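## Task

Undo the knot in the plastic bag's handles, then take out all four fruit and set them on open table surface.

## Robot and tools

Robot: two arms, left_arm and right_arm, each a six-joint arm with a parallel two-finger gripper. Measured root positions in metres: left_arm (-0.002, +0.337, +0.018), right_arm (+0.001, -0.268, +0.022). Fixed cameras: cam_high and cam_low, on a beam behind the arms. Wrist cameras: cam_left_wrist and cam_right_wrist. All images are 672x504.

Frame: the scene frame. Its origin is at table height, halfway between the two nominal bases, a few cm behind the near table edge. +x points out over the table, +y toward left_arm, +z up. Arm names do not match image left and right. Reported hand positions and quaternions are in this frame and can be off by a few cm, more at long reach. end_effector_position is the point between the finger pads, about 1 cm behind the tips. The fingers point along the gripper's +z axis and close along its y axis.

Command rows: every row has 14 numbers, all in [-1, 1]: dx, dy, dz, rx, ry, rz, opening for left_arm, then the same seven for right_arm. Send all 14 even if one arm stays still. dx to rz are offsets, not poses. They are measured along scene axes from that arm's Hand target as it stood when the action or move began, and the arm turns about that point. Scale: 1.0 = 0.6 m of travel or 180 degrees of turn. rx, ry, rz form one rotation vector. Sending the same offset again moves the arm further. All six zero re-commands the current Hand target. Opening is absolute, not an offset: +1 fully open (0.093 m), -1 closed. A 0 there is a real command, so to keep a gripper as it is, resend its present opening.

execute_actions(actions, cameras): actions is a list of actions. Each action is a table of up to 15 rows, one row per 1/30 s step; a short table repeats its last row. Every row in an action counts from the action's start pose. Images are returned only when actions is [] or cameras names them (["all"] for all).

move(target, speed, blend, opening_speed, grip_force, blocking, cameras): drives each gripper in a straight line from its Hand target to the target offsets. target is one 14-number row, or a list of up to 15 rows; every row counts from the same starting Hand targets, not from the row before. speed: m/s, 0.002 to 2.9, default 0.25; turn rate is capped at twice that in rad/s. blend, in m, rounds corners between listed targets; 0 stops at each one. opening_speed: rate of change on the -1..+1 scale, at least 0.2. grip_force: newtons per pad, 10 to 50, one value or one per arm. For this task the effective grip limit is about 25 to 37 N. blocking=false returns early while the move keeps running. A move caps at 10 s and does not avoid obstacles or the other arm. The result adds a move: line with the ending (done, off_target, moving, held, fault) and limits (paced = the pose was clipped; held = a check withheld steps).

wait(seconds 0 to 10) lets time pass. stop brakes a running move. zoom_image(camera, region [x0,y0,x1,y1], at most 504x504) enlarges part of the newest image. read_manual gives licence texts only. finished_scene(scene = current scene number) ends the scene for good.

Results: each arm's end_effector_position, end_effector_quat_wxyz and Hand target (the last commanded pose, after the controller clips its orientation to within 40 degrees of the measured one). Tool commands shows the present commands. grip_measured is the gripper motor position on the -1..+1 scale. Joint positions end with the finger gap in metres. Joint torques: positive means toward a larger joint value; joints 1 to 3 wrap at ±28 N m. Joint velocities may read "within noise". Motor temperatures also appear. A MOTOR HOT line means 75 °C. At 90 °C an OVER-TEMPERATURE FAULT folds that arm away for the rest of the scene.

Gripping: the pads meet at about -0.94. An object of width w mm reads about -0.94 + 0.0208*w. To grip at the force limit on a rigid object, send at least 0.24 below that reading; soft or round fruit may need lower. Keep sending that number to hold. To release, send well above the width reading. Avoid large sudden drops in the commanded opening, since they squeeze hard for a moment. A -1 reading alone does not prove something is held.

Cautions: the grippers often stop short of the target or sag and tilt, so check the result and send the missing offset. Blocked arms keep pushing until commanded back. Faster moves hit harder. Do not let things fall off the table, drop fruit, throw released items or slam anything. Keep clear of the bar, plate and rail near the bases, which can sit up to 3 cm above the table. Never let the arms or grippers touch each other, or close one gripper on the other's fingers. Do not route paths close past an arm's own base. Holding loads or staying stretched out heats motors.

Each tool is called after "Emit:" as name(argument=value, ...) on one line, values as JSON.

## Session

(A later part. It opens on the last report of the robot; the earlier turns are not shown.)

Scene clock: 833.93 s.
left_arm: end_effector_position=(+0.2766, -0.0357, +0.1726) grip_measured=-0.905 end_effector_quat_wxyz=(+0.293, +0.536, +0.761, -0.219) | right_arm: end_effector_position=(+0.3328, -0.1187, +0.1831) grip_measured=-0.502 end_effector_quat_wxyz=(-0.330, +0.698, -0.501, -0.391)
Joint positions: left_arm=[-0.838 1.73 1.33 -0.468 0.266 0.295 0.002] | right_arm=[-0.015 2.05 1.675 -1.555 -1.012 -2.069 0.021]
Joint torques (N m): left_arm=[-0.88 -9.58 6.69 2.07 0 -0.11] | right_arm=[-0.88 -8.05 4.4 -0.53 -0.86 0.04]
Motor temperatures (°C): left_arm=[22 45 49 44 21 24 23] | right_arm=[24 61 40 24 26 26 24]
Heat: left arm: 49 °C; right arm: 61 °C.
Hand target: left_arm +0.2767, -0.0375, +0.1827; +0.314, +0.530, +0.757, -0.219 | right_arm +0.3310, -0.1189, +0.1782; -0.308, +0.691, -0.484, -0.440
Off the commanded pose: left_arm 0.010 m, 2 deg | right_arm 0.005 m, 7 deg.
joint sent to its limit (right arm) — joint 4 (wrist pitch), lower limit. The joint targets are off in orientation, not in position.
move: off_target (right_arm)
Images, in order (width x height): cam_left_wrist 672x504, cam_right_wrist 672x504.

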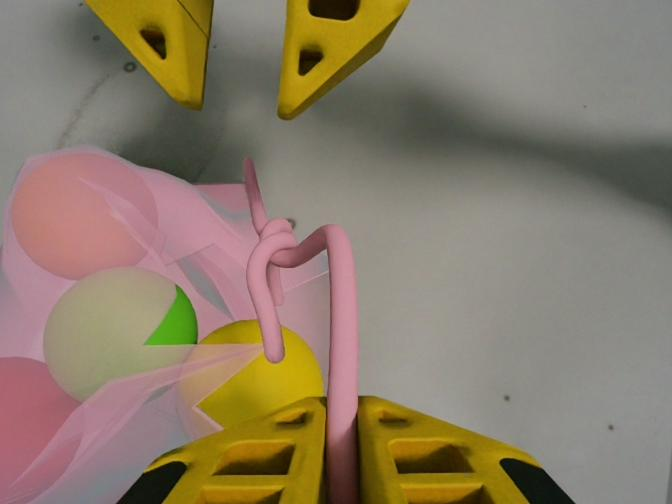

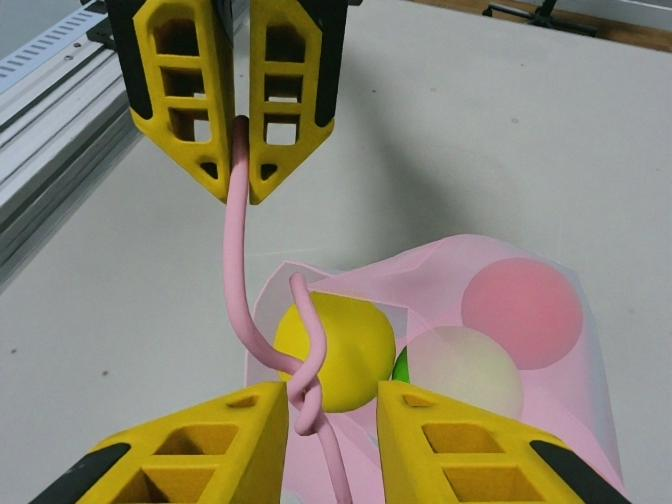

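Emit:
move(target=[0, 0, 0, 0, 0, 0, -1, -0.028, 0.092, -0.0733, 0, 0, 0, -0.5], speed=0.1, cameras=["cam_right_wrist", "cam_left_wrist"])

Scene clock: 841.57 s.
left_arm: end_effector_position=(+0.2766, -0.0357, +0.1726) grip_measured=-0.905 end_effector_quat_wxyz=(+0.294, +0.536, +0.761, -0.219) | right_arm: end_effector_position=(+0.3158, -0.0680, +0.1399) grip_measured=-0.502 end_effector_quat_wxyz=(-0.309, +0.699, -0.481, -0.429)
Joint positions: left_arm=[-0.838 1.73 1.33 -0.468 0.266 0.295 0.002] | right_arm=[0.124 2.096 1.543 -1.342 -1.063 -1.961 0.021]
Joint torques (N m): left_arm=[-0.88 -9.61 6.78 2.07 -0.01 -0.13] | right_arm=[0.42 -8.59 4.4 -0.2 -0.84 0.2]
Motor temperatures (°C): left_arm=[22 45 48 44 21 24 23] | right_arm=[24 58 39 24 26 26 24]
Heat: left arm: 48 °C; right arm: 58 °C.
Hand target: left_arm +0.2767, -0.0374, +0.1827; +0.314, +0.530, +0.757, -0.219 | right_arm +0.3141, -0.0636, +0.1343; -0.308, +0.691, -0.484, -0.440
Off the commanded pose: left_arm 0.010 m, 2 deg | right_arm 0.007 m, 2 deg.
move: done
Images, in order (width x height): cam_left_wrist 672x504, cam_right_wrist 672x504.

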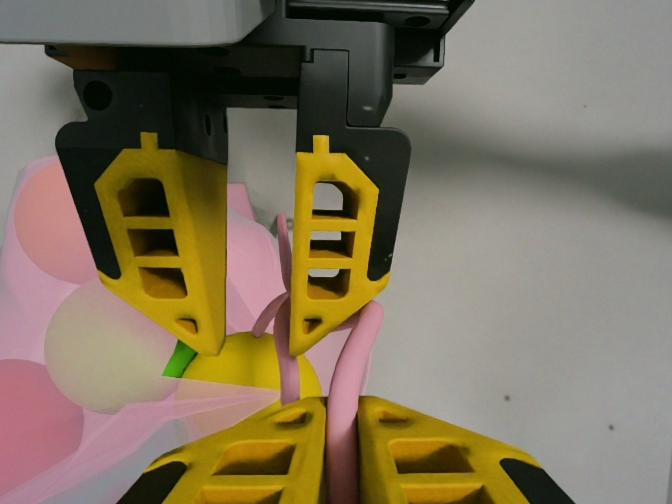

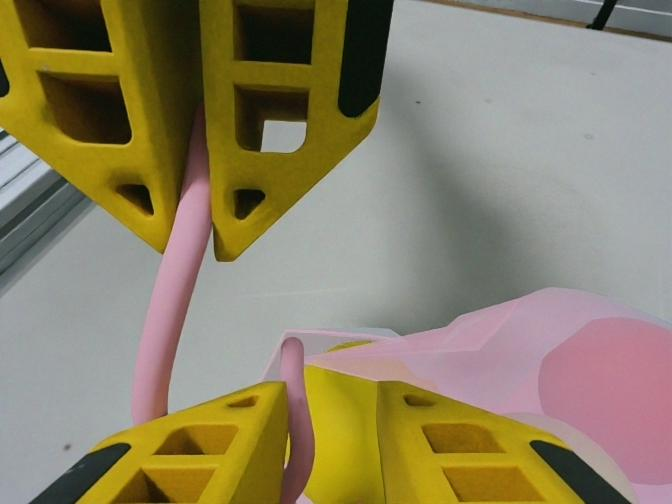

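Emit:
move(target=[0, 0, 0, 0, 0, 0, -1, 0, 0, 0, 0, 0, 0, -1], opening_speed=0.7, cameras=["cam_right_wrist", "cam_left_wrist"])

Scene clock: 844.77 s.
left_arm: end_effector_position=(+0.2766, -0.0357, +0.1726) grip_measured=-0.905 end_effector_quat_wxyz=(+0.294, +0.536, +0.761, -0.219) | right_arm: end_effector_position=(+0.3159, -0.0680, +0.1399) grip_measured=-0.983 end_effector_quat_wxyz=(-0.309, +0.699, -0.482, -0.428)
Joint positions: left_arm=[-0.838 1.73 1.33 -0.468 0.266 0.295 0.002] | right_arm=[0.124 2.096 1.543 -1.341 -1.063 -1.959 0]
Joint torques (N m): left_arm=[-0.84 -9.62 6.74 2.04 0.02 -0.1] | right_arm=[0.44 -8.59 4.46 -0.18 -0.9 0.24]
Motor temperatures (°C): left_arm=[22 45 48 44 21 24 23] | right_arm=[24 57 39 24 26 26 24]
Heat: left arm: 48 °C; right arm: 57 °C.
Hand target: left_arm +0.2767, -0.0375, +0.1827; +0.314, +0.530, +0.757, -0.219 | right_arm +0.3141, -0.0636, +0.1343; -0.308, +0.691, -0.484, -0.440
Off the commanded pose: left_arm 0.010 m, 2 deg | right_arm 0.007 m, 2 deg.
move: done
Images, in order (width x height): cam_left_wrist 672x504, cam_right_wrist 672x504.

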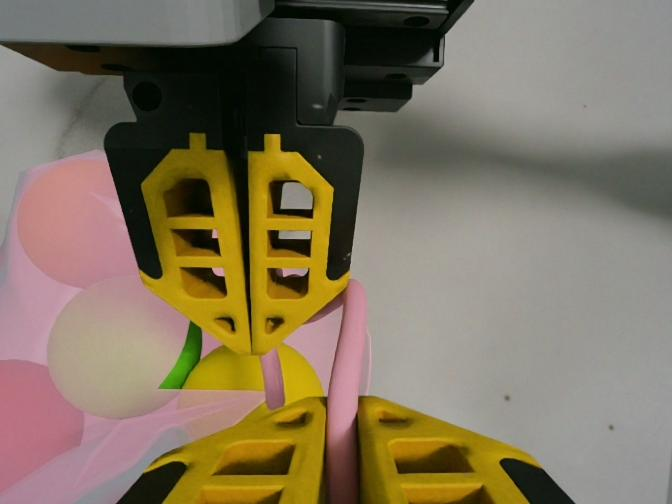

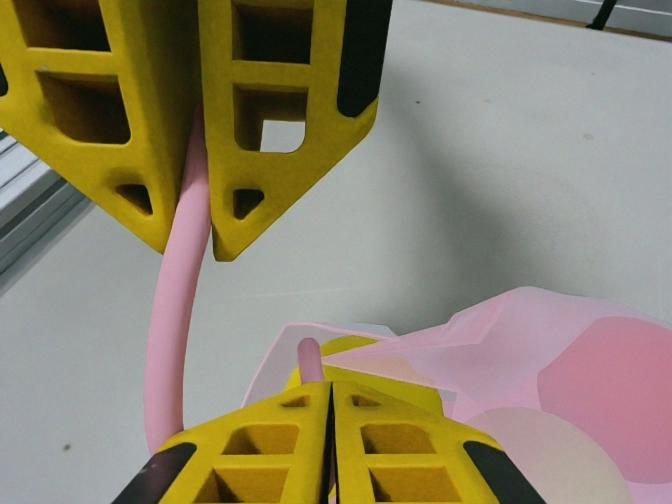

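Emit:
move(target=[[0, 0, 0, 0, 0, 0, -1, 0, 0, 0, 0, 0, 0, -0.4], [0, 0, 0, 0, 0, 0, -1, -0.014, 0, -0.03, 0, 0, 0, -0.4]], speed=0.06, cameras=["cam_right_wrist", "cam_left_wrist"])

Scene clock: 857.93 s.
left_arm: end_effector_position=(+0.2766, -0.0357, +0.1726) grip_measured=-0.905 end_effector_quat_wxyz=(+0.294, +0.536, +0.761, -0.219) | right_arm: end_effector_position=(+0.3085, -0.0681, +0.1212) grip_measured=-0.403 end_effector_quat_wxyz=(-0.311, +0.695, -0.483, -0.432)
Joint positions: left_arm=[-0.838 1.73 1.33 -0.468 0.266 0.295 0.002] | right_arm=[0.124 2.096 1.459 -1.258 -1.072 -1.953 0.026]
Joint torques (N m): left_arm=[-0.88 -9.61 6.79 2.05 -0.01 -0.1] | right_arm=[0.87 -8.85 4.37 -0.12 -0.81 0.22]
Heat: left arm: 48 °C; right arm: 54 °C.
Hand target: left_arm +0.2767, -0.0375, +0.1827; +0.314, +0.530, +0.757, -0.219 | right_arm +0.3057, -0.0636, +0.1163; -0.308, +0.691, -0.484, -0.440
Off the commanded pose: left_arm 0.010 m, 2 deg | right_arm 0.007 m, 1 deg.
move: done
Images, in order (width x height): cam_left_wrist 672x504, cam_right_wrist 672x504.

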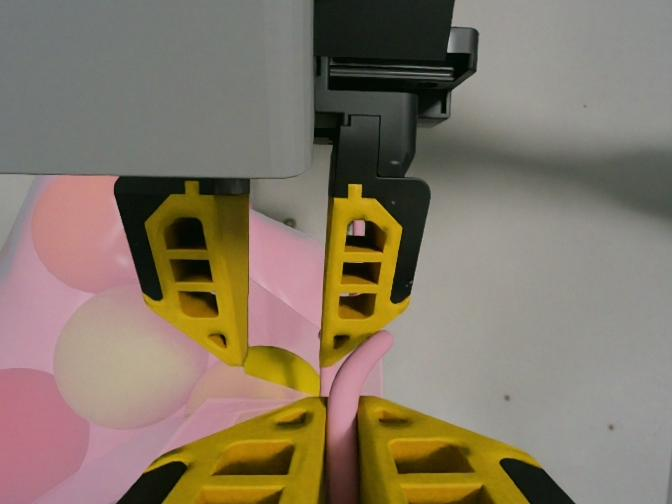

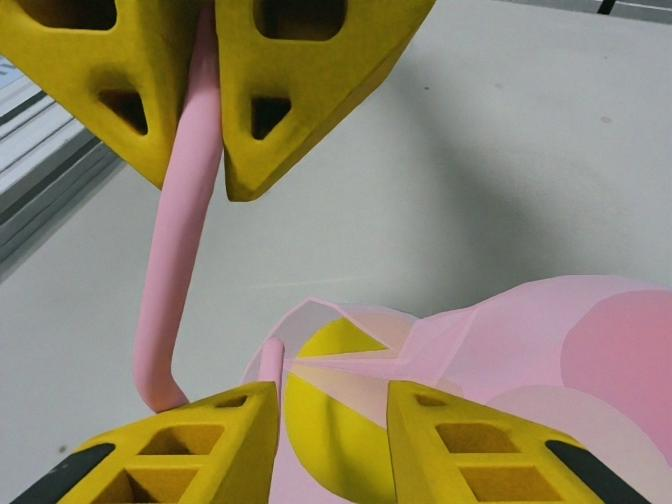

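Emit:
move(target=[[0, 0, 0, 0, 0, 0, -1, -0.008, -0.003, 0.012, 0, 0, 0, -0.4], [0, 0, 0, 0, 0, 0, -1, -0.023, -0.007, 0.012, 0, 0, 0, -0.4], [0, 0, 0, 0, 0, 0, -1, -0.023, -0.007, -0.008, 0, 0, 0, -0.4]], speed=0.06, blend=[0.003, 0.003, 0], cameras=["cam_right_wrist", "cam_left_wrist"])

Scene clock: 864.53 s.
left_arm: end_effector_position=(+0.2759, -0.0350, +0.1708) grip_measured=-0.905 end_effector_quat_wxyz=(+0.291, +0.536, +0.762, -0.219) | right_arm: end_effector_position=(+0.2933, -0.0696, +0.1064) grip_measured=-0.403 end_effector_quat_wxyz=(-0.299, +0.684, -0.492, -0.449)
Joint positions: left_arm=[-0.838 1.73 1.325 -0.468 0.266 0.295 0.002] | right_arm=[0.124 2.096 1.377 -1.225 -1.081 -1.953 0.026]
Joint torques (N m): left_arm=[-0.84 -9.63 7.19 2.06 -0.01 -0.11] | right_arm=[0.28 -11.74 3.92 -0.26 -0.69 0.08]
Heat: left arm: 48 °C; right arm: 54 °C.
Hand target: left_arm +0.2767, -0.0375, +0.1828; +0.314, +0.530, +0.756, -0.220 | right_arm +0.2919, -0.0678, +0.1115; -0.308, +0.691, -0.484, -0.440
Off the commanded pose: left_arm 0.012 m, 3 deg | right_arm 0.006 m, 2 deg.
move: off_target (left_arm)
Images, in order (width x height): cam_left_wrist 672x504, cam_right_wrist 672x504.

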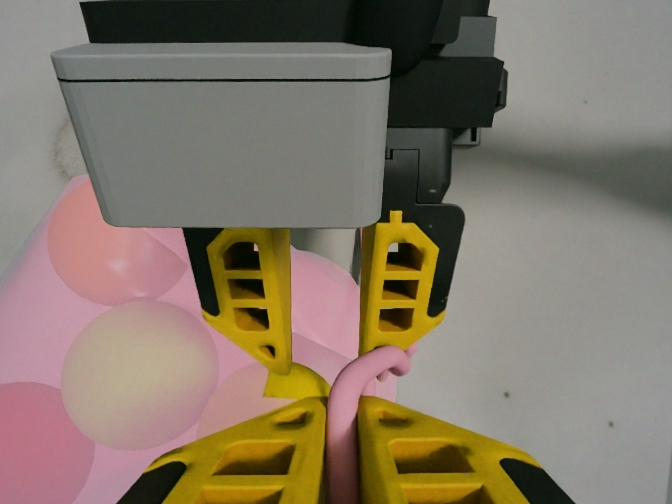

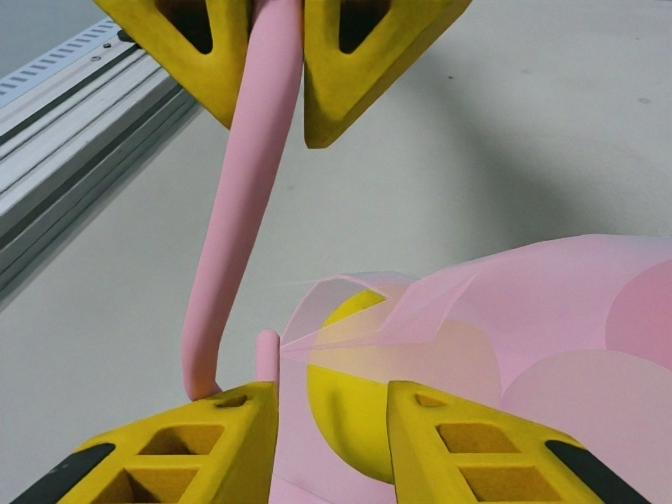

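Emit:
move(target=[0, 0, 0, 0, 0, 0, -1, 0.012, -0.03, 0.09, 0, 0, 0, -0.4], speed=0.1, cameras=["cam_right_wrist", "cam_left_wrist"])

Scene clock: 870.17 s.
left_arm: end_effector_position=(+0.2759, -0.0350, +0.1708) grip_measured=-0.905 end_effector_quat_wxyz=(+0.291, +0.536, +0.762, -0.219) | right_arm: end_effector_position=(+0.2974, -0.0826, +0.1519) grip_measured=-0.402 end_effector_quat_wxyz=(-0.300, +0.677, -0.492, -0.457)
Joint positions: left_arm=[-0.838 1.73 1.325 -0.468 0.266 0.295 0.002] | right_arm=[0.085 2.066 1.504 -1.47 -1.081 -2.037 0.026]
Joint torques (N m): left_arm=[-0.95 -9.62 7.13 2.09 0 -0.11] | right_arm=[-0.83 -12.36 7.21 -0.67 -0.45 0.04]
Heat: left arm: 48 °C; right arm: 54 °C.
Hand target: left_arm +0.2767, -0.0375, +0.1828; +0.314, +0.530, +0.756, -0.220 | right_arm +0.2991, -0.0858, +0.1655; -0.308, +0.691, -0.484, -0.440
Off the commanded pose: left_arm 0.012 m, 3 deg | right_arm 0.014 m, 3 deg.
move: off_target (left_arm, right_arm)
Images, in order (width x height): cam_left_wrist 672x504, cam_right_wrist 672x504.

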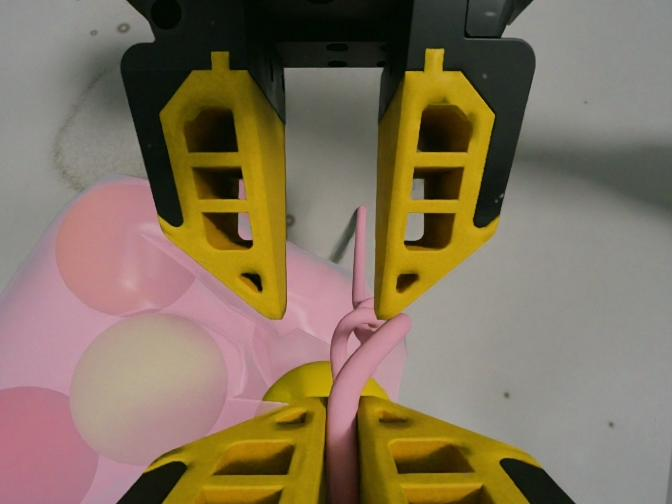

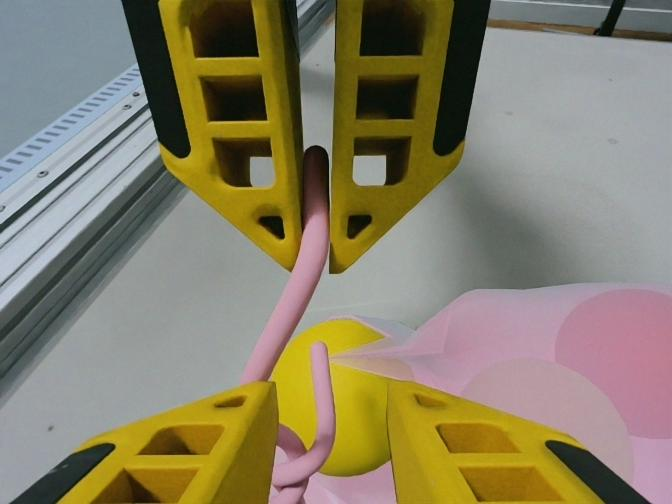

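Emit:
move(target=[[0, 0, 0, 0, 0, 0, -1, 0, 0, 0, 0, 0, 0, -0.65], [0, 0, 0, 0, 0, 0, -1, -0.015, 0.04, -0.059, 0, 0, 0, -0.65]], speed=0.06, cameras=["cam_right_wrist", "cam_left_wrist"])

Scene clock: 879.37 s.
left_arm: end_effector_position=(+0.2759, -0.0350, +0.1708) grip_measured=-0.905 end_effector_quat_wxyz=(+0.291, +0.536, +0.762, -0.219) | right_arm: end_effector_position=(+0.2918, -0.0648, +0.1202) grip_measured=-0.647 end_effector_quat_wxyz=(-0.297, +0.686, -0.491, -0.448)
Joint positions: left_arm=[-0.838 1.73 1.325 -0.468 0.266 0.295 0.002] | right_arm=[0.14 2.066 1.396 -1.251 -1.081 -1.927 0.014]
Joint torques (N m): left_arm=[-0.79 -9.58 7.1 2.06 -0.01 -0.1] | right_arm=[0.51 -12.77 4.18 -0.16 -0.74 0.25]
Motor temperatures (°C): left_arm=[22 46 48 44 21 24 23] | right_arm=[24 57 39 24 26 26 24]
Heat: left arm: 48 °C; right arm: 57 °C.
Hand target: left_arm +0.2767, -0.0375, +0.1828; +0.314, +0.530, +0.756, -0.220 | right_arm +0.2901, -0.0618, +0.1302; -0.308, +0.691, -0.484, -0.440
Off the commanded pose: left_arm 0.012 m, 3 deg | right_arm 0.010 m, 2 deg.
move: off_target (left_arm)
Images, in order (width x height): cam_left_wrist 672x504, cam_right_wrist 672x504.

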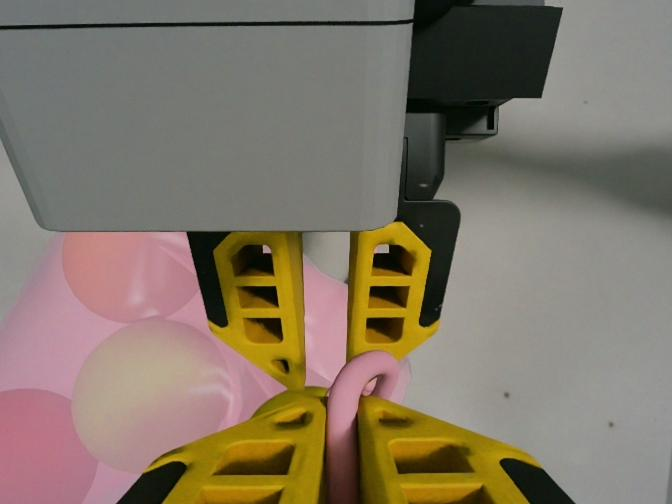

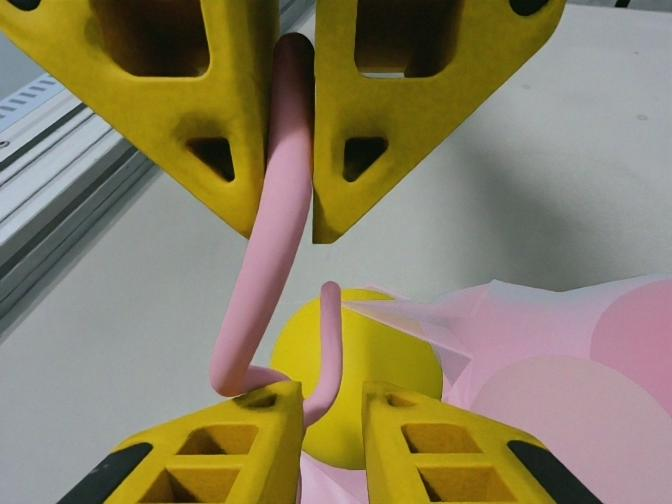

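Emit:
move(target=[[0, 0, 0, 0, 0, 0, -1, 0.02, -0.057, 0.05, 0, 0, 0, -0.65], [0, 0, 0, 0, 0, 0, -1, 0.05, -0.125, 0.118, -0.179, -0.0397, -0.0808, -0.3]], speed=0.12, blend=[0.02, 0], cameras=["cam_right_wrist", "cam_left_wrist"])

Scene clock: 909.33 s.
left_arm: end_effector_position=(+0.2759, -0.0350, +0.1708) grip_measured=-0.905 end_effector_quat_wxyz=(+0.291, +0.536, +0.762, -0.219) | right_arm: end_effector_position=(+0.3173, -0.1381, +0.1842) grip_measured=-0.302 end_effector_quat_wxyz=(-0.169, +0.701, -0.654, -0.227)
Joint positions: left_arm=[-0.838 1.73 1.325 -0.468 0.266 0.295 0.002] | right_arm=[0.095 1.81 1.608 -1.391 -0.553 -1.51 0.031]
Joint torques (N m): left_arm=[-0.83 -9.65 7.06 2.06 0 -0.11] | right_arm=[0.65 -11.32 8.34 0.14 -0.3 0.2]
Motor temperatures (°C): left_arm=[22 46 48 45 21 24 23] | right_arm=[24 61 37 24 26 26 24]
Heat: left arm: 48 °C; right arm: 61 °C.
Hand target: left_arm +0.2767, -0.0375, +0.1828; +0.314, +0.530, +0.756, -0.220 | right_arm +0.3201, -0.1368, +0.2009; -0.186, +0.709, -0.649, -0.204
Off the commanded pose: left_arm 0.012 m, 3 deg | right_arm 0.017 m, 3 deg.
move: off_target (left_arm, right_arm); target 2's new opening was sent with right_arm's hand 0.017 m and 3 deg from that target
Images, in order (width x height): cam_left_wrist 672x504, cam_right_wrist 672x504.

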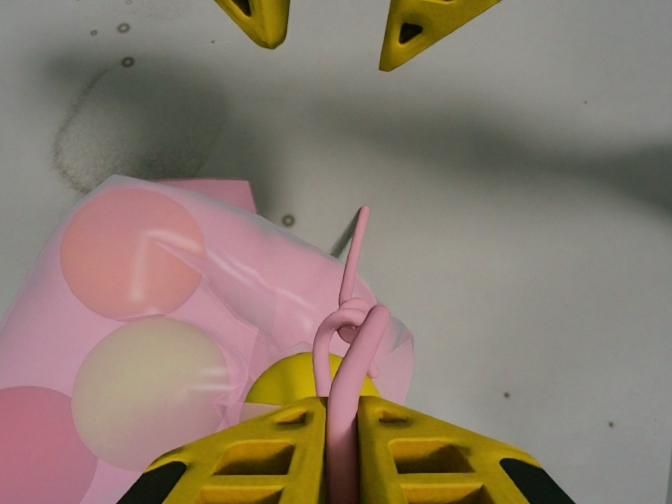

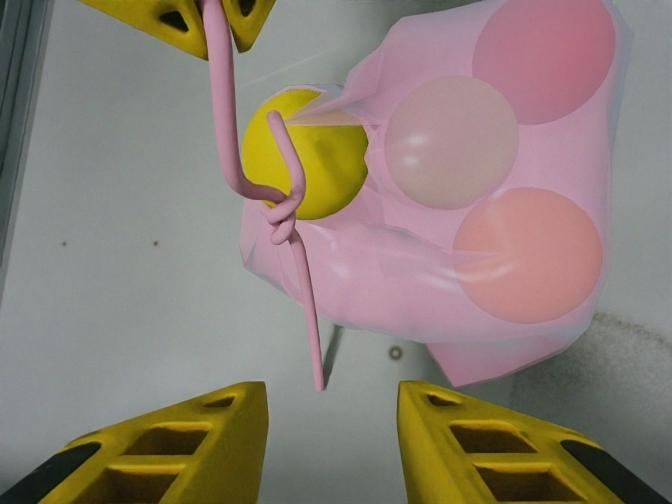

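Emit:
move(target=[-0.103, -0.0125, -0.113, 0, 0, 0.3056, -1, 0, 0, -0.025, 0, 0, 0, -0.3], speed=0.1, cameras=["cam_right_wrist", "cam_left_wrist", "cam_high"])

Scene clock: 922.53 s.
left_arm: end_effector_position=(+0.2154, -0.0454, +0.1141) grip_measured=-0.905 end_effector_quat_wxyz=(+0.378, +0.122, +0.916, -0.064) | right_arm: end_effector_position=(+0.3221, -0.1374, +0.1785) grip_measured=-0.302 end_effector_quat_wxyz=(-0.177, +0.704, -0.652, -0.221)
Joint positions: left_arm=[-1.288 1.851 1.245 -0.464 -0.646 -0.849 0.002] | right_arm=[0.095 1.81 1.586 -1.347 -0.553 -1.51 0.031]
Joint torques (N m): left_arm=[-0.73 -6.79 9.72 0.95 -0.74 -0.1] | right_arm=[0.51 -11.43 5.09 0.31 -0.28 0.19]
Motor temperatures (°C): left_arm=[22 45 49 45 21 24 23] | right_arm=[24 59 38 24 26 26 24]
Heat: left arm: 49 °C; right arm: 59 °C.
Hand target: left_arm +0.2149, -0.0450, +0.1151; +0.380, +0.121, +0.916, -0.050 | right_arm +0.3201, -0.1368, +0.1859; -0.186, +0.709, -0.649, -0.204
Off the commanded pose: left_arm 0.001 m, 2 deg | right_arm 0.008 m, 2 deg.
move: done
Images, in order (width x height): cam_high 672x504, cam_left_wrist 672x504, cam_right_wrist 672x504.

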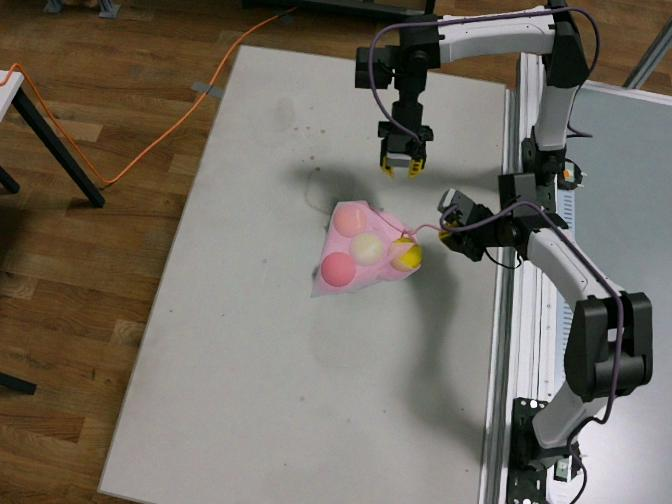

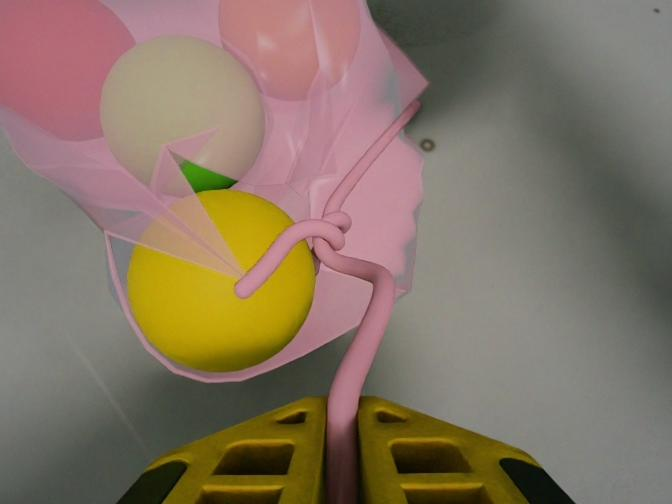

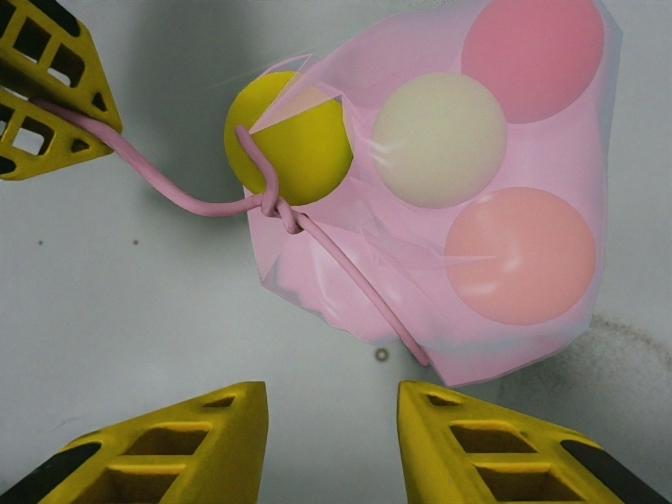

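Emit:
zoom_image(camera="cam_right_wrist", region=[180, 100, 380, 300])

Emit:
zoom_image(camera="cam_left_wrist", region=[210, 80, 450, 320])

Scaled by 2.520 from the camera's 672x504 image, which has a finer 960x720 frame.

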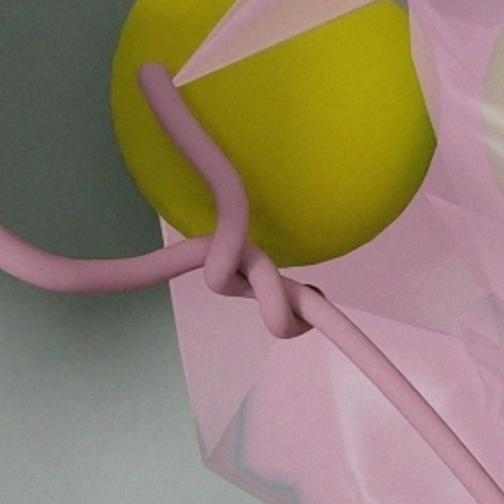

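Scaled by 2.100 from the camera's 672x504 image, which has a finer 960x720 frame.

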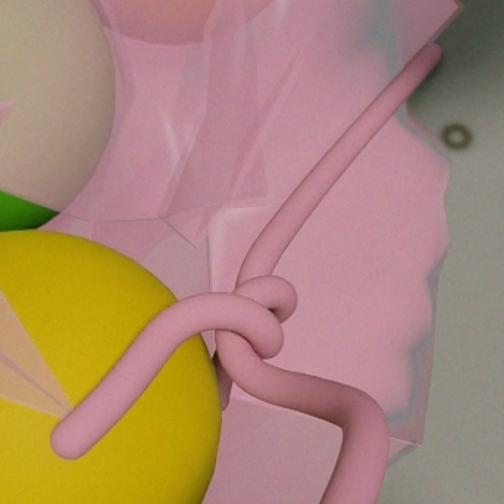

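Emit:
move(target=[0, 0, 0, 0, 0, 0, -1, -0.07, 0.113, -0.093, 0, 0, 0.044, -0.5], speed=0.12, cameras=["cam_right_wrist", "cam_left_wrist"])

Scene clock: 949.30 s.
left_arm: end_effector_position=(+0.2146, -0.0438, +0.1122) grip_measured=-0.905 end_effector_quat_wxyz=(+0.375, +0.123, +0.917, -0.060) | right_arm: end_effector_position=(+0.2787, -0.0689, +0.1227) grip_measured=-0.497 end_effector_quat_wxyz=(-0.160, +0.748, -0.601, -0.232)
Joint positions: left_arm=[-1.289 1.853 1.245 -0.474 -0.646 -0.853 0.002] | right_arm=[0.326 1.773 1.311 -1.058 -0.547 -1.405 0.021]
Joint torques (N m): left_arm=[-0.75 -6.97 9.72 0.98 -0.76 -0.07] | right_arm=[0.5 -11.14 5 0.43 -0.29 0.17]
Motor temperatures (°C): left_arm=[22 41 49 40 22 24 23] | right_arm=[24 57 37 24 26 26 24]
Heat: left arm: 49 °C; right arm: 57 °C.
Hand target: left_arm +0.2148, -0.0450, +0.1151; +0.380, +0.121, +0.916, -0.050 | right_arm +0.2781, -0.0691, +0.1301; -0.171, +0.752, -0.599, -0.216
Off the commanded pose: left_arm 0.003 m, 1 deg | right_arm 0.007 m, 2 deg.
move: done
Images, in order (width x height): cam_left_wrist 672x504, cam_right_wrist 672x504.

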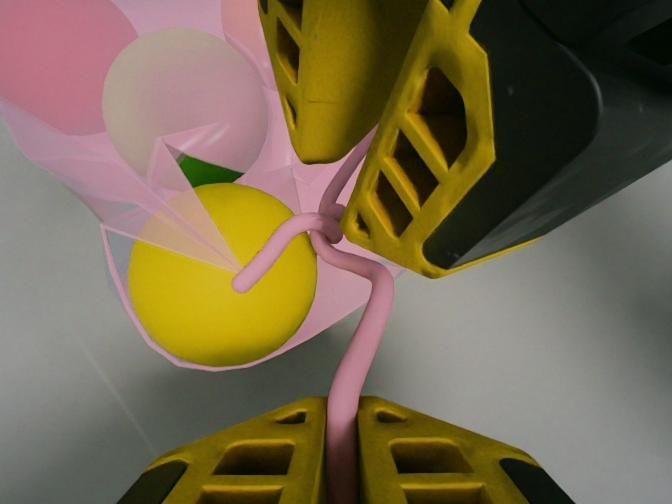

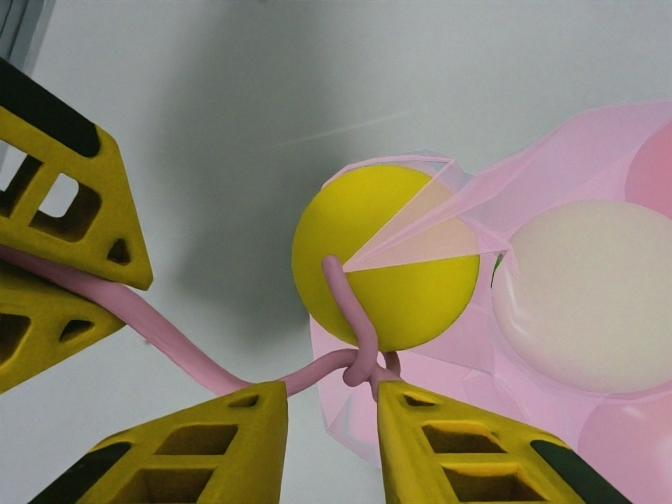

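Emit:
move(target=[0, 0, 0, 0, 0, 0, -1, -0.004, 0.0333, -0.07, 0, 0, 0, -0.5], speed=0.06, cameras=["cam_left_wrist", "cam_right_wrist"])

Scene clock: 961.33 s.
left_arm: end_effector_position=(+0.2137, -0.0439, +0.1117) grip_measured=-0.905 end_effector_quat_wxyz=(+0.375, +0.124, +0.917, -0.059) | right_arm: end_effector_position=(+0.2771, -0.0498, +0.0977) grip_measured=-0.498 end_effector_quat_wxyz=(-0.181, +0.751, -0.596, -0.219)
Joint positions: left_arm=[-1.291 1.854 1.245 -0.476 -0.646 -0.853 0.002] | right_arm=[0.381 1.773 1.202 -0.864 -0.54 -1.339 0.021]
Joint torques (N m): left_arm=[-0.55 -7.04 9.83 0.99 -0.76 -0.08] | right_arm=[0.62 -6.69 5.08 0.63 -0.3 0.17]
Motor temperatures (°C): left_arm=[22 41 50 39 22 24 23] | right_arm=[24 57 37 24 26 26 24]
Heat: left arm: 50 °C; right arm: 57 °C.
Hand target: left_arm +0.2148, -0.0450, +0.1150; +0.380, +0.121, +0.916, -0.050 | right_arm +0.2756, -0.0490, +0.0881; -0.171, +0.752, -0.598, -0.216
Off the commanded pose: left_arm 0.004 m, 1 deg | right_arm 0.010 m, 1 deg.
move: done
Images, in order (width x height): cam_left_wrist 672x504, cam_right_wrist 672x504.

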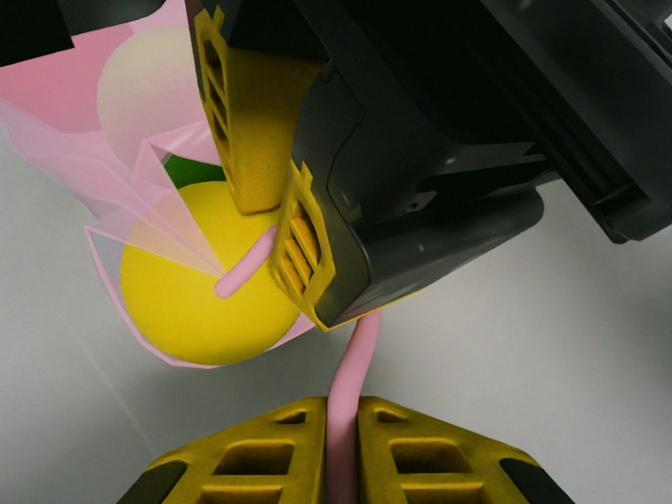

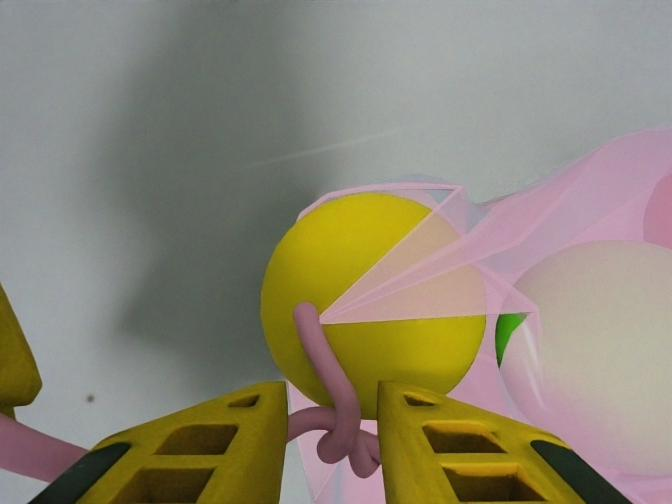

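Emit:
move(target=[0, 0, 0, 0, 0, 0, -1, 0.006, 0.002, -0.034, 0, 0, 0, -0.5], speed=0.05, cameras=["cam_left_wrist", "cam_right_wrist"])

Scene clock: 968.53 s.
left_arm: end_effector_position=(+0.2138, -0.0438, +0.1117) grip_measured=-0.905 end_effector_quat_wxyz=(+0.375, +0.124, +0.917, -0.059) | right_arm: end_effector_position=(+0.2803, -0.0479, +0.0783) grip_measured=-0.498 end_effector_quat_wxyz=(-0.181, +0.751, -0.596, -0.220)
Joint positions: left_arm=[-1.291 1.854 1.245 -0.476 -0.647 -0.853 0.002] | right_arm=[0.381 1.814 1.171 -0.794 -0.54 -1.339 0.021]
Joint torques (N m): left_arm=[-0.61 -7.02 9.7 0.99 -0.75 -0.07] | right_arm=[0.44 -6.6 4.97 0.63 -0.29 0.18]
Motor temperatures (°C): left_arm=[22 42 50 38 22 24 23] | right_arm=[24 55 37 24 26 26 24]
Heat: left arm: 50 °C; right arm: 55 °C.
Hand target: left_arm +0.2148, -0.0450, +0.1151; +0.380, +0.121, +0.916, -0.050 | right_arm +0.2792, -0.0478, +0.0677; -0.171, +0.752, -0.598, -0.216
Off the commanded pose: left_arm 0.004 m, 1 deg | right_arm 0.011 m, 1 deg.
move: off_target (right_arm)
Images, in order (width x height): cam_left_wrist 672x504, cam_right_wrist 672x504.

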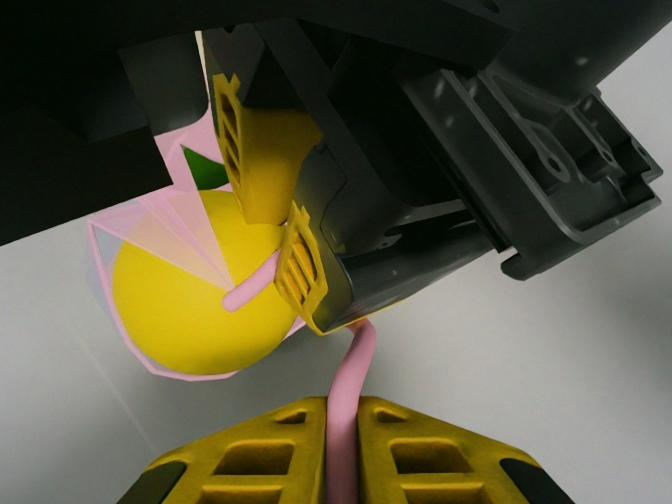

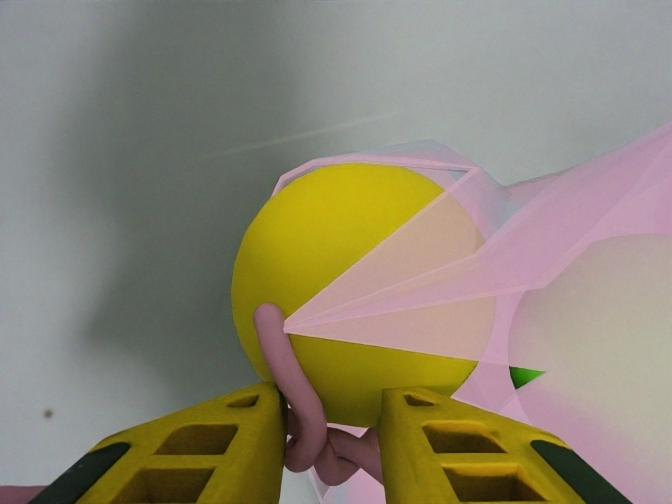

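Emit:
move(target=[0, 0, 0, 0, 0, 0, -1, -0.018, 0.026, 0.018, 0, 0, 0, -0.5], speed=0.05, cameras=["cam_left_wrist", "cam_right_wrist"])

Scene clock: 973.33 s.
left_arm: end_effector_position=(+0.2138, -0.0438, +0.1117) grip_measured=-0.905 end_effector_quat_wxyz=(+0.375, +0.124, +0.917, -0.059) | right_arm: end_effector_position=(+0.2688, -0.0334, +0.0781) grip_measured=-0.498 end_effector_quat_wxyz=(-0.168, +0.750, -0.598, -0.225)
Joint positions: left_arm=[-1.291 1.854 1.245 -0.476 -0.647 -0.853 0.002] | right_arm=[0.437 1.814 1.171 -0.79 -0.532 -1.278 0.021]
Joint torques (N m): left_arm=[-0.55 -7.01 9.8 1.01 -0.75 -0.1] | right_arm=[0.54 -9.32 5.08 0.61 -0.31 0.22]
Heat: left arm: 50 °C; right arm: 54 °C.
Hand target: left_arm +0.2148, -0.0450, +0.1151; +0.380, +0.121, +0.916, -0.050 | right_arm +0.2685, -0.0322, +0.0785; -0.171, +0.752, -0.599, -0.216
Off the commanded pose: left_arm 0.004 m, 1 deg | right_arm 0.001 m, 1 deg.
move: done
Images, in order (width x height): cam_left_wrist 672x504, cam_right_wrist 672x504.

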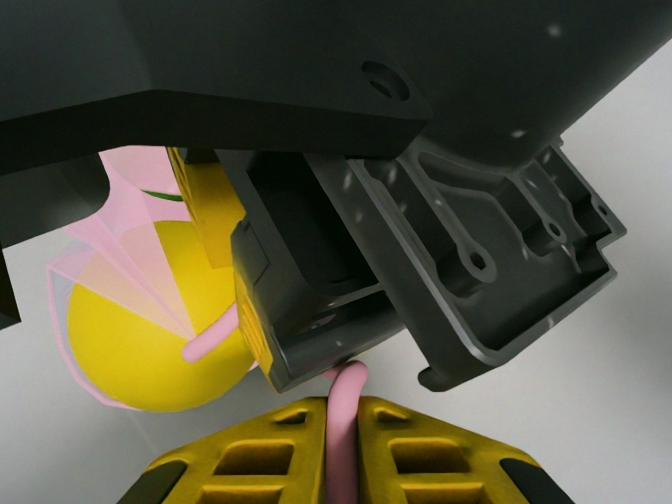

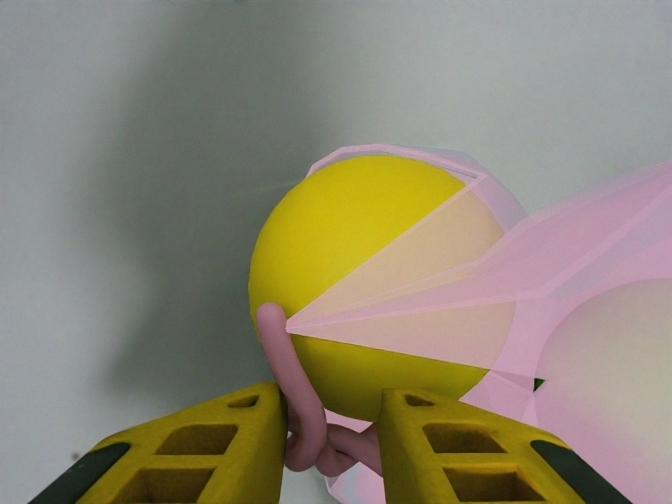

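Emit:
move(target=[[0, 0, 0, 0, 0, 0, -0.3, 0, 0, 0.02, 0, 0, 0, -0.5], [-0.08, 0.03, 0.09, 0, 0, 0, -0.3, 0, 0, 0.02, 0, 0, 0, -0.5], [-0.1, 0.3, 0.15, 0, 0, 0, -0.3, 0, 0, 0.02, 0, 0, 0, -0.5]], speed=[0.1, 0.1, 0.2], blend=[0, 0.02, 0], cameras=["cam_right_wrist", "cam_left_wrist", "cam_high"])

Scene clock: 986.90 s.
left_arm: end_effector_position=(+0.1563, +0.1245, +0.2125) grip_measured=-0.302 end_effector_quat_wxyz=(+0.386, +0.108, +0.913, -0.075) | right_arm: end_effector_position=(+0.2673, -0.0342, +0.0779) grip_measured=-0.498 end_effector_quat_wxyz=(-0.164, +0.749, -0.600, -0.227)
Joint positions: left_arm=[-1.358 1.093 0.96 -0.962 -0.691 -0.946 0.031] | right_arm=[0.437 1.814 1.171 -0.798 -0.532 -1.275 0.021]
Joint torques (N m): left_arm=[-0.02 -2.76 6.32 0.88 -0.56 0.17] | right_arm=[0.77 -10.73 7.57 0.27 -0.28 0.19]
Motor temperatures (°C): left_arm=[22 42 51 37 22 24 23] | right_arm=[24 55 37 24 25 26 24]
Heat: left arm: 51 °C; right arm: 55 °C.
Hand target: left_arm +0.1548, +0.1350, +0.2049; +0.380, +0.121, +0.916, -0.050 | right_arm +0.2685, -0.0322, +0.0905; -0.172, +0.752, -0.598, -0.216
Off the commanded pose: left_arm 0.013 m, 3 deg | right_arm 0.013 m, 2 deg.
move: off_target (left_arm, right_arm)
Images, in order (width x height): cam_high 672x504, cam_left_wrist 672x504, cam_right_wrist 672x504.

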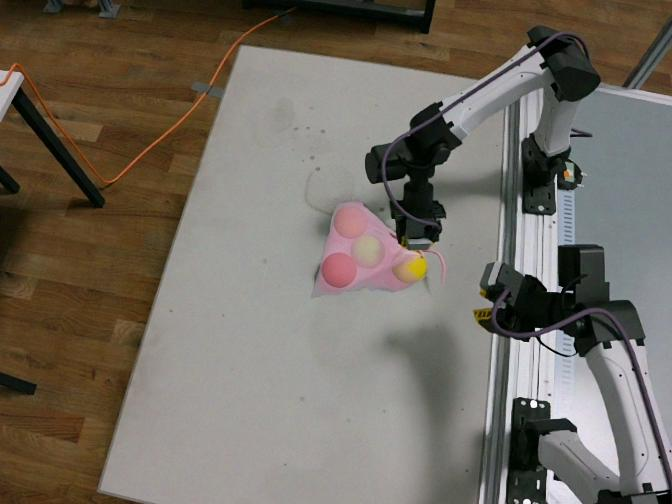

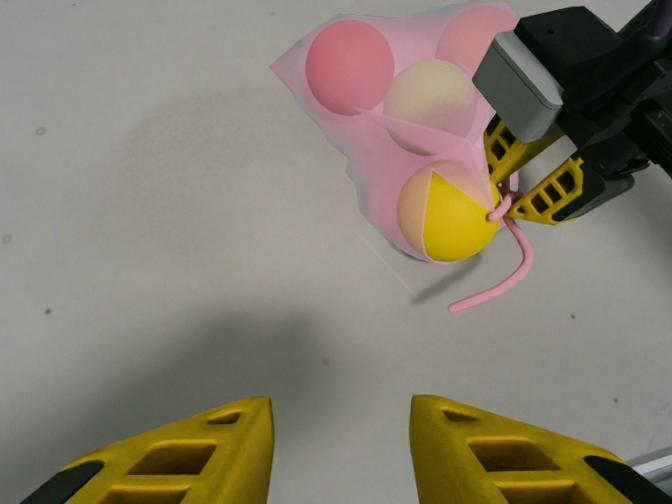

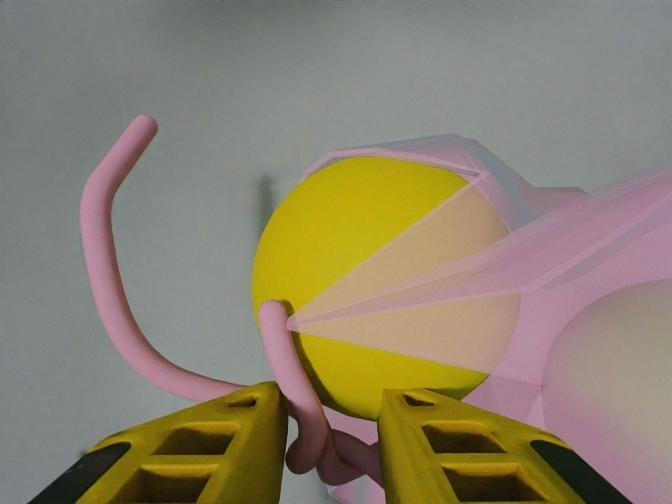

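Emit:
move(target=[[0, 0, 0, 0, 0, 0, -0.3, 0, 0, 0.036, 0, 0, 0, -0.5], [0, 0, 0, 0, 0, 0, -0.3, -0.026, 0.024, 0.036, 0, 0, 0, -0.5], [0, 0, 0, 0, 0, 0, -0.3, -0.026, 0.024, -0.018, 0, 0, 0, -0.5]], speed=0.08, blend=[0.005, 0.005, 0], cameras=["cam_right_wrist", "cam_left_wrist"])

Scene clock: 996.17 s.
left_arm: end_effector_position=(+0.1563, +0.1246, +0.2125) grip_measured=-0.302 end_effector_quat_wxyz=(+0.386, +0.108, +0.913, -0.075) | right_arm: end_effector_position=(+0.2519, -0.0180, +0.0840) grip_measured=-0.498 end_effector_quat_wxyz=(-0.171, +0.752, -0.596, -0.223)
Joint positions: left_arm=[-1.358 1.093 0.96 -0.962 -0.691 -0.946 0.031] | right_arm=[0.505 1.767 1.133 -0.754 -0.521 -1.205 0.021]
Joint torques (N m): left_arm=[0.05 -2.73 6.39 0.88 -0.56 0.17] | right_arm=[0.05 -7.83 5.12 0.75 -0.26 0.21]
Motor temperatures (°C): left_arm=[22 39 50 37 22 24 23] | right_arm=[24 56 37 24 25 26 24]
Heat: left arm: 50 °C; right arm: 56 °C.
Hand target: left_arm +0.1548, +0.1350, +0.2049; +0.380, +0.121, +0.916, -0.050 | right_arm +0.2529, -0.0179, +0.0797; -0.171, +0.752, -0.598, -0.216
Off the commanded pose: left_arm 0.013 m, 3 deg | right_arm 0.004 m, 1 deg.
move: off_target (left_arm)
Images, in order (width x height): cam_left_wrist 672x504, cam_right_wrist 672x504.

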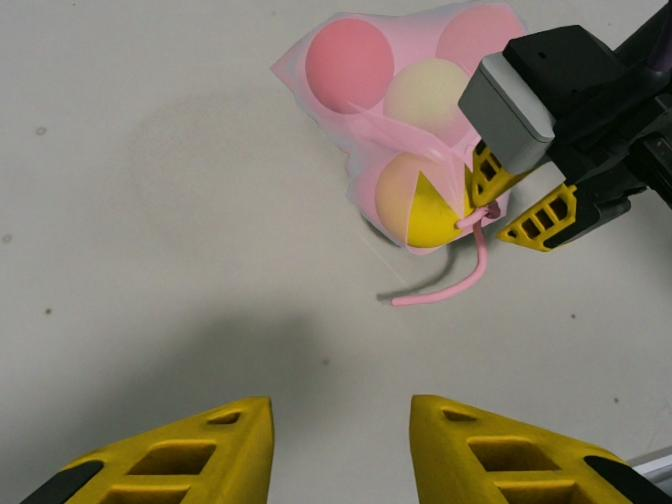

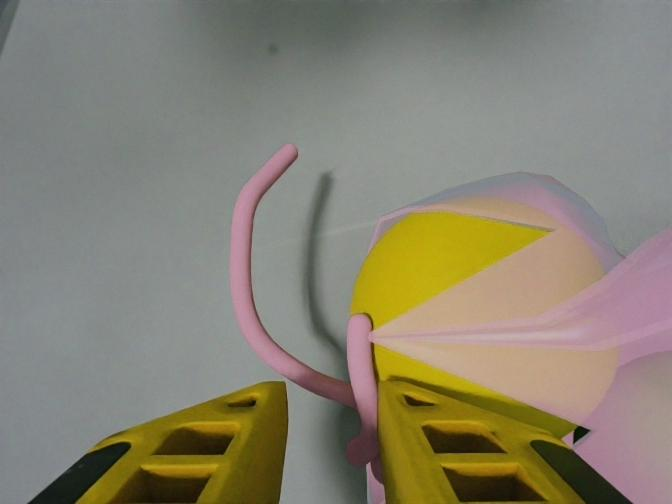

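Emit:
move(target=[[0, 0, 0, 0, 0, 0, -0.3, 0.010, 0.018, 0.006, 0, 0, 0, -0.5], [0, 0, 0, 0, 0, 0, -0.3, 0.010, 0.018, 0.006, 0, 0, 0, -1]], speed=0.06, opening_speed=0.6, cameras=["cam_right_wrist", "cam_left_wrist"])

Scene clock: 1006.60 s.
left_arm: end_effector_position=(+0.1563, +0.1246, +0.2125) grip_measured=-0.302 end_effector_quat_wxyz=(+0.386, +0.108, +0.913, -0.075) | right_arm: end_effector_position=(+0.2512, -0.0134, +0.0823) grip_measured=-0.983 end_effector_quat_wxyz=(-0.166, +0.750, -0.599, -0.225)
Joint positions: left_arm=[-1.358 1.093 0.96 -0.962 -0.691 -0.946 0.031] | right_arm=[0.519 1.781 1.144 -0.754 -0.517 -1.184 0]
Joint torques (N m): left_arm=[-0.02 -2.77 6.41 0.88 -0.55 0.16] | right_arm=[0.64 -6.65 8.73 0.63 -0.26 0.25]
Heat: left arm: 49 °C; right arm: 53 °C.
Hand target: left_arm +0.1548, +0.1350, +0.2049; +0.380, +0.121, +0.916, -0.050 | right_arm +0.2589, -0.0071, +0.0832; -0.171, +0.752, -0.599, -0.216
Off the commanded pose: left_arm 0.013 m, 3 deg | right_arm 0.010 m, 1 deg.
move: off_target (left_arm)
Images, in order (width x height): cam_left_wrist 672x504, cam_right_wrist 672x504.

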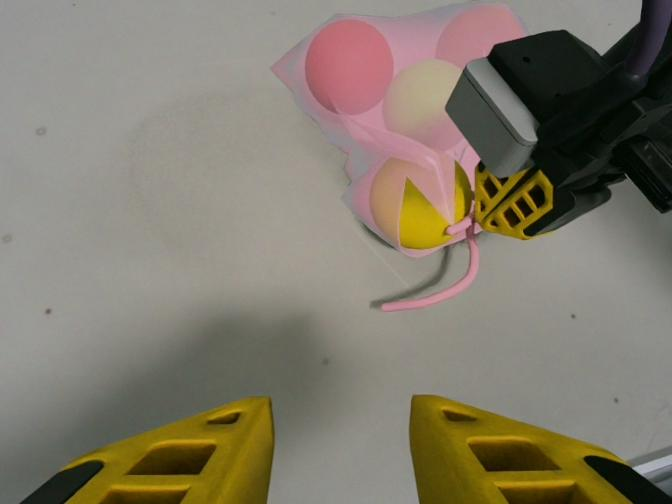

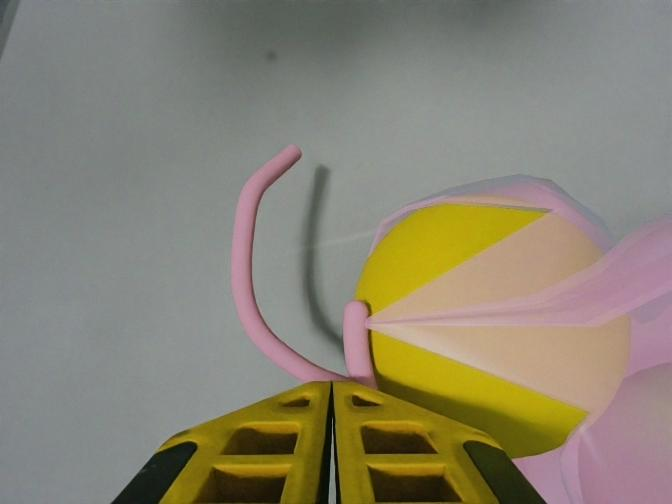

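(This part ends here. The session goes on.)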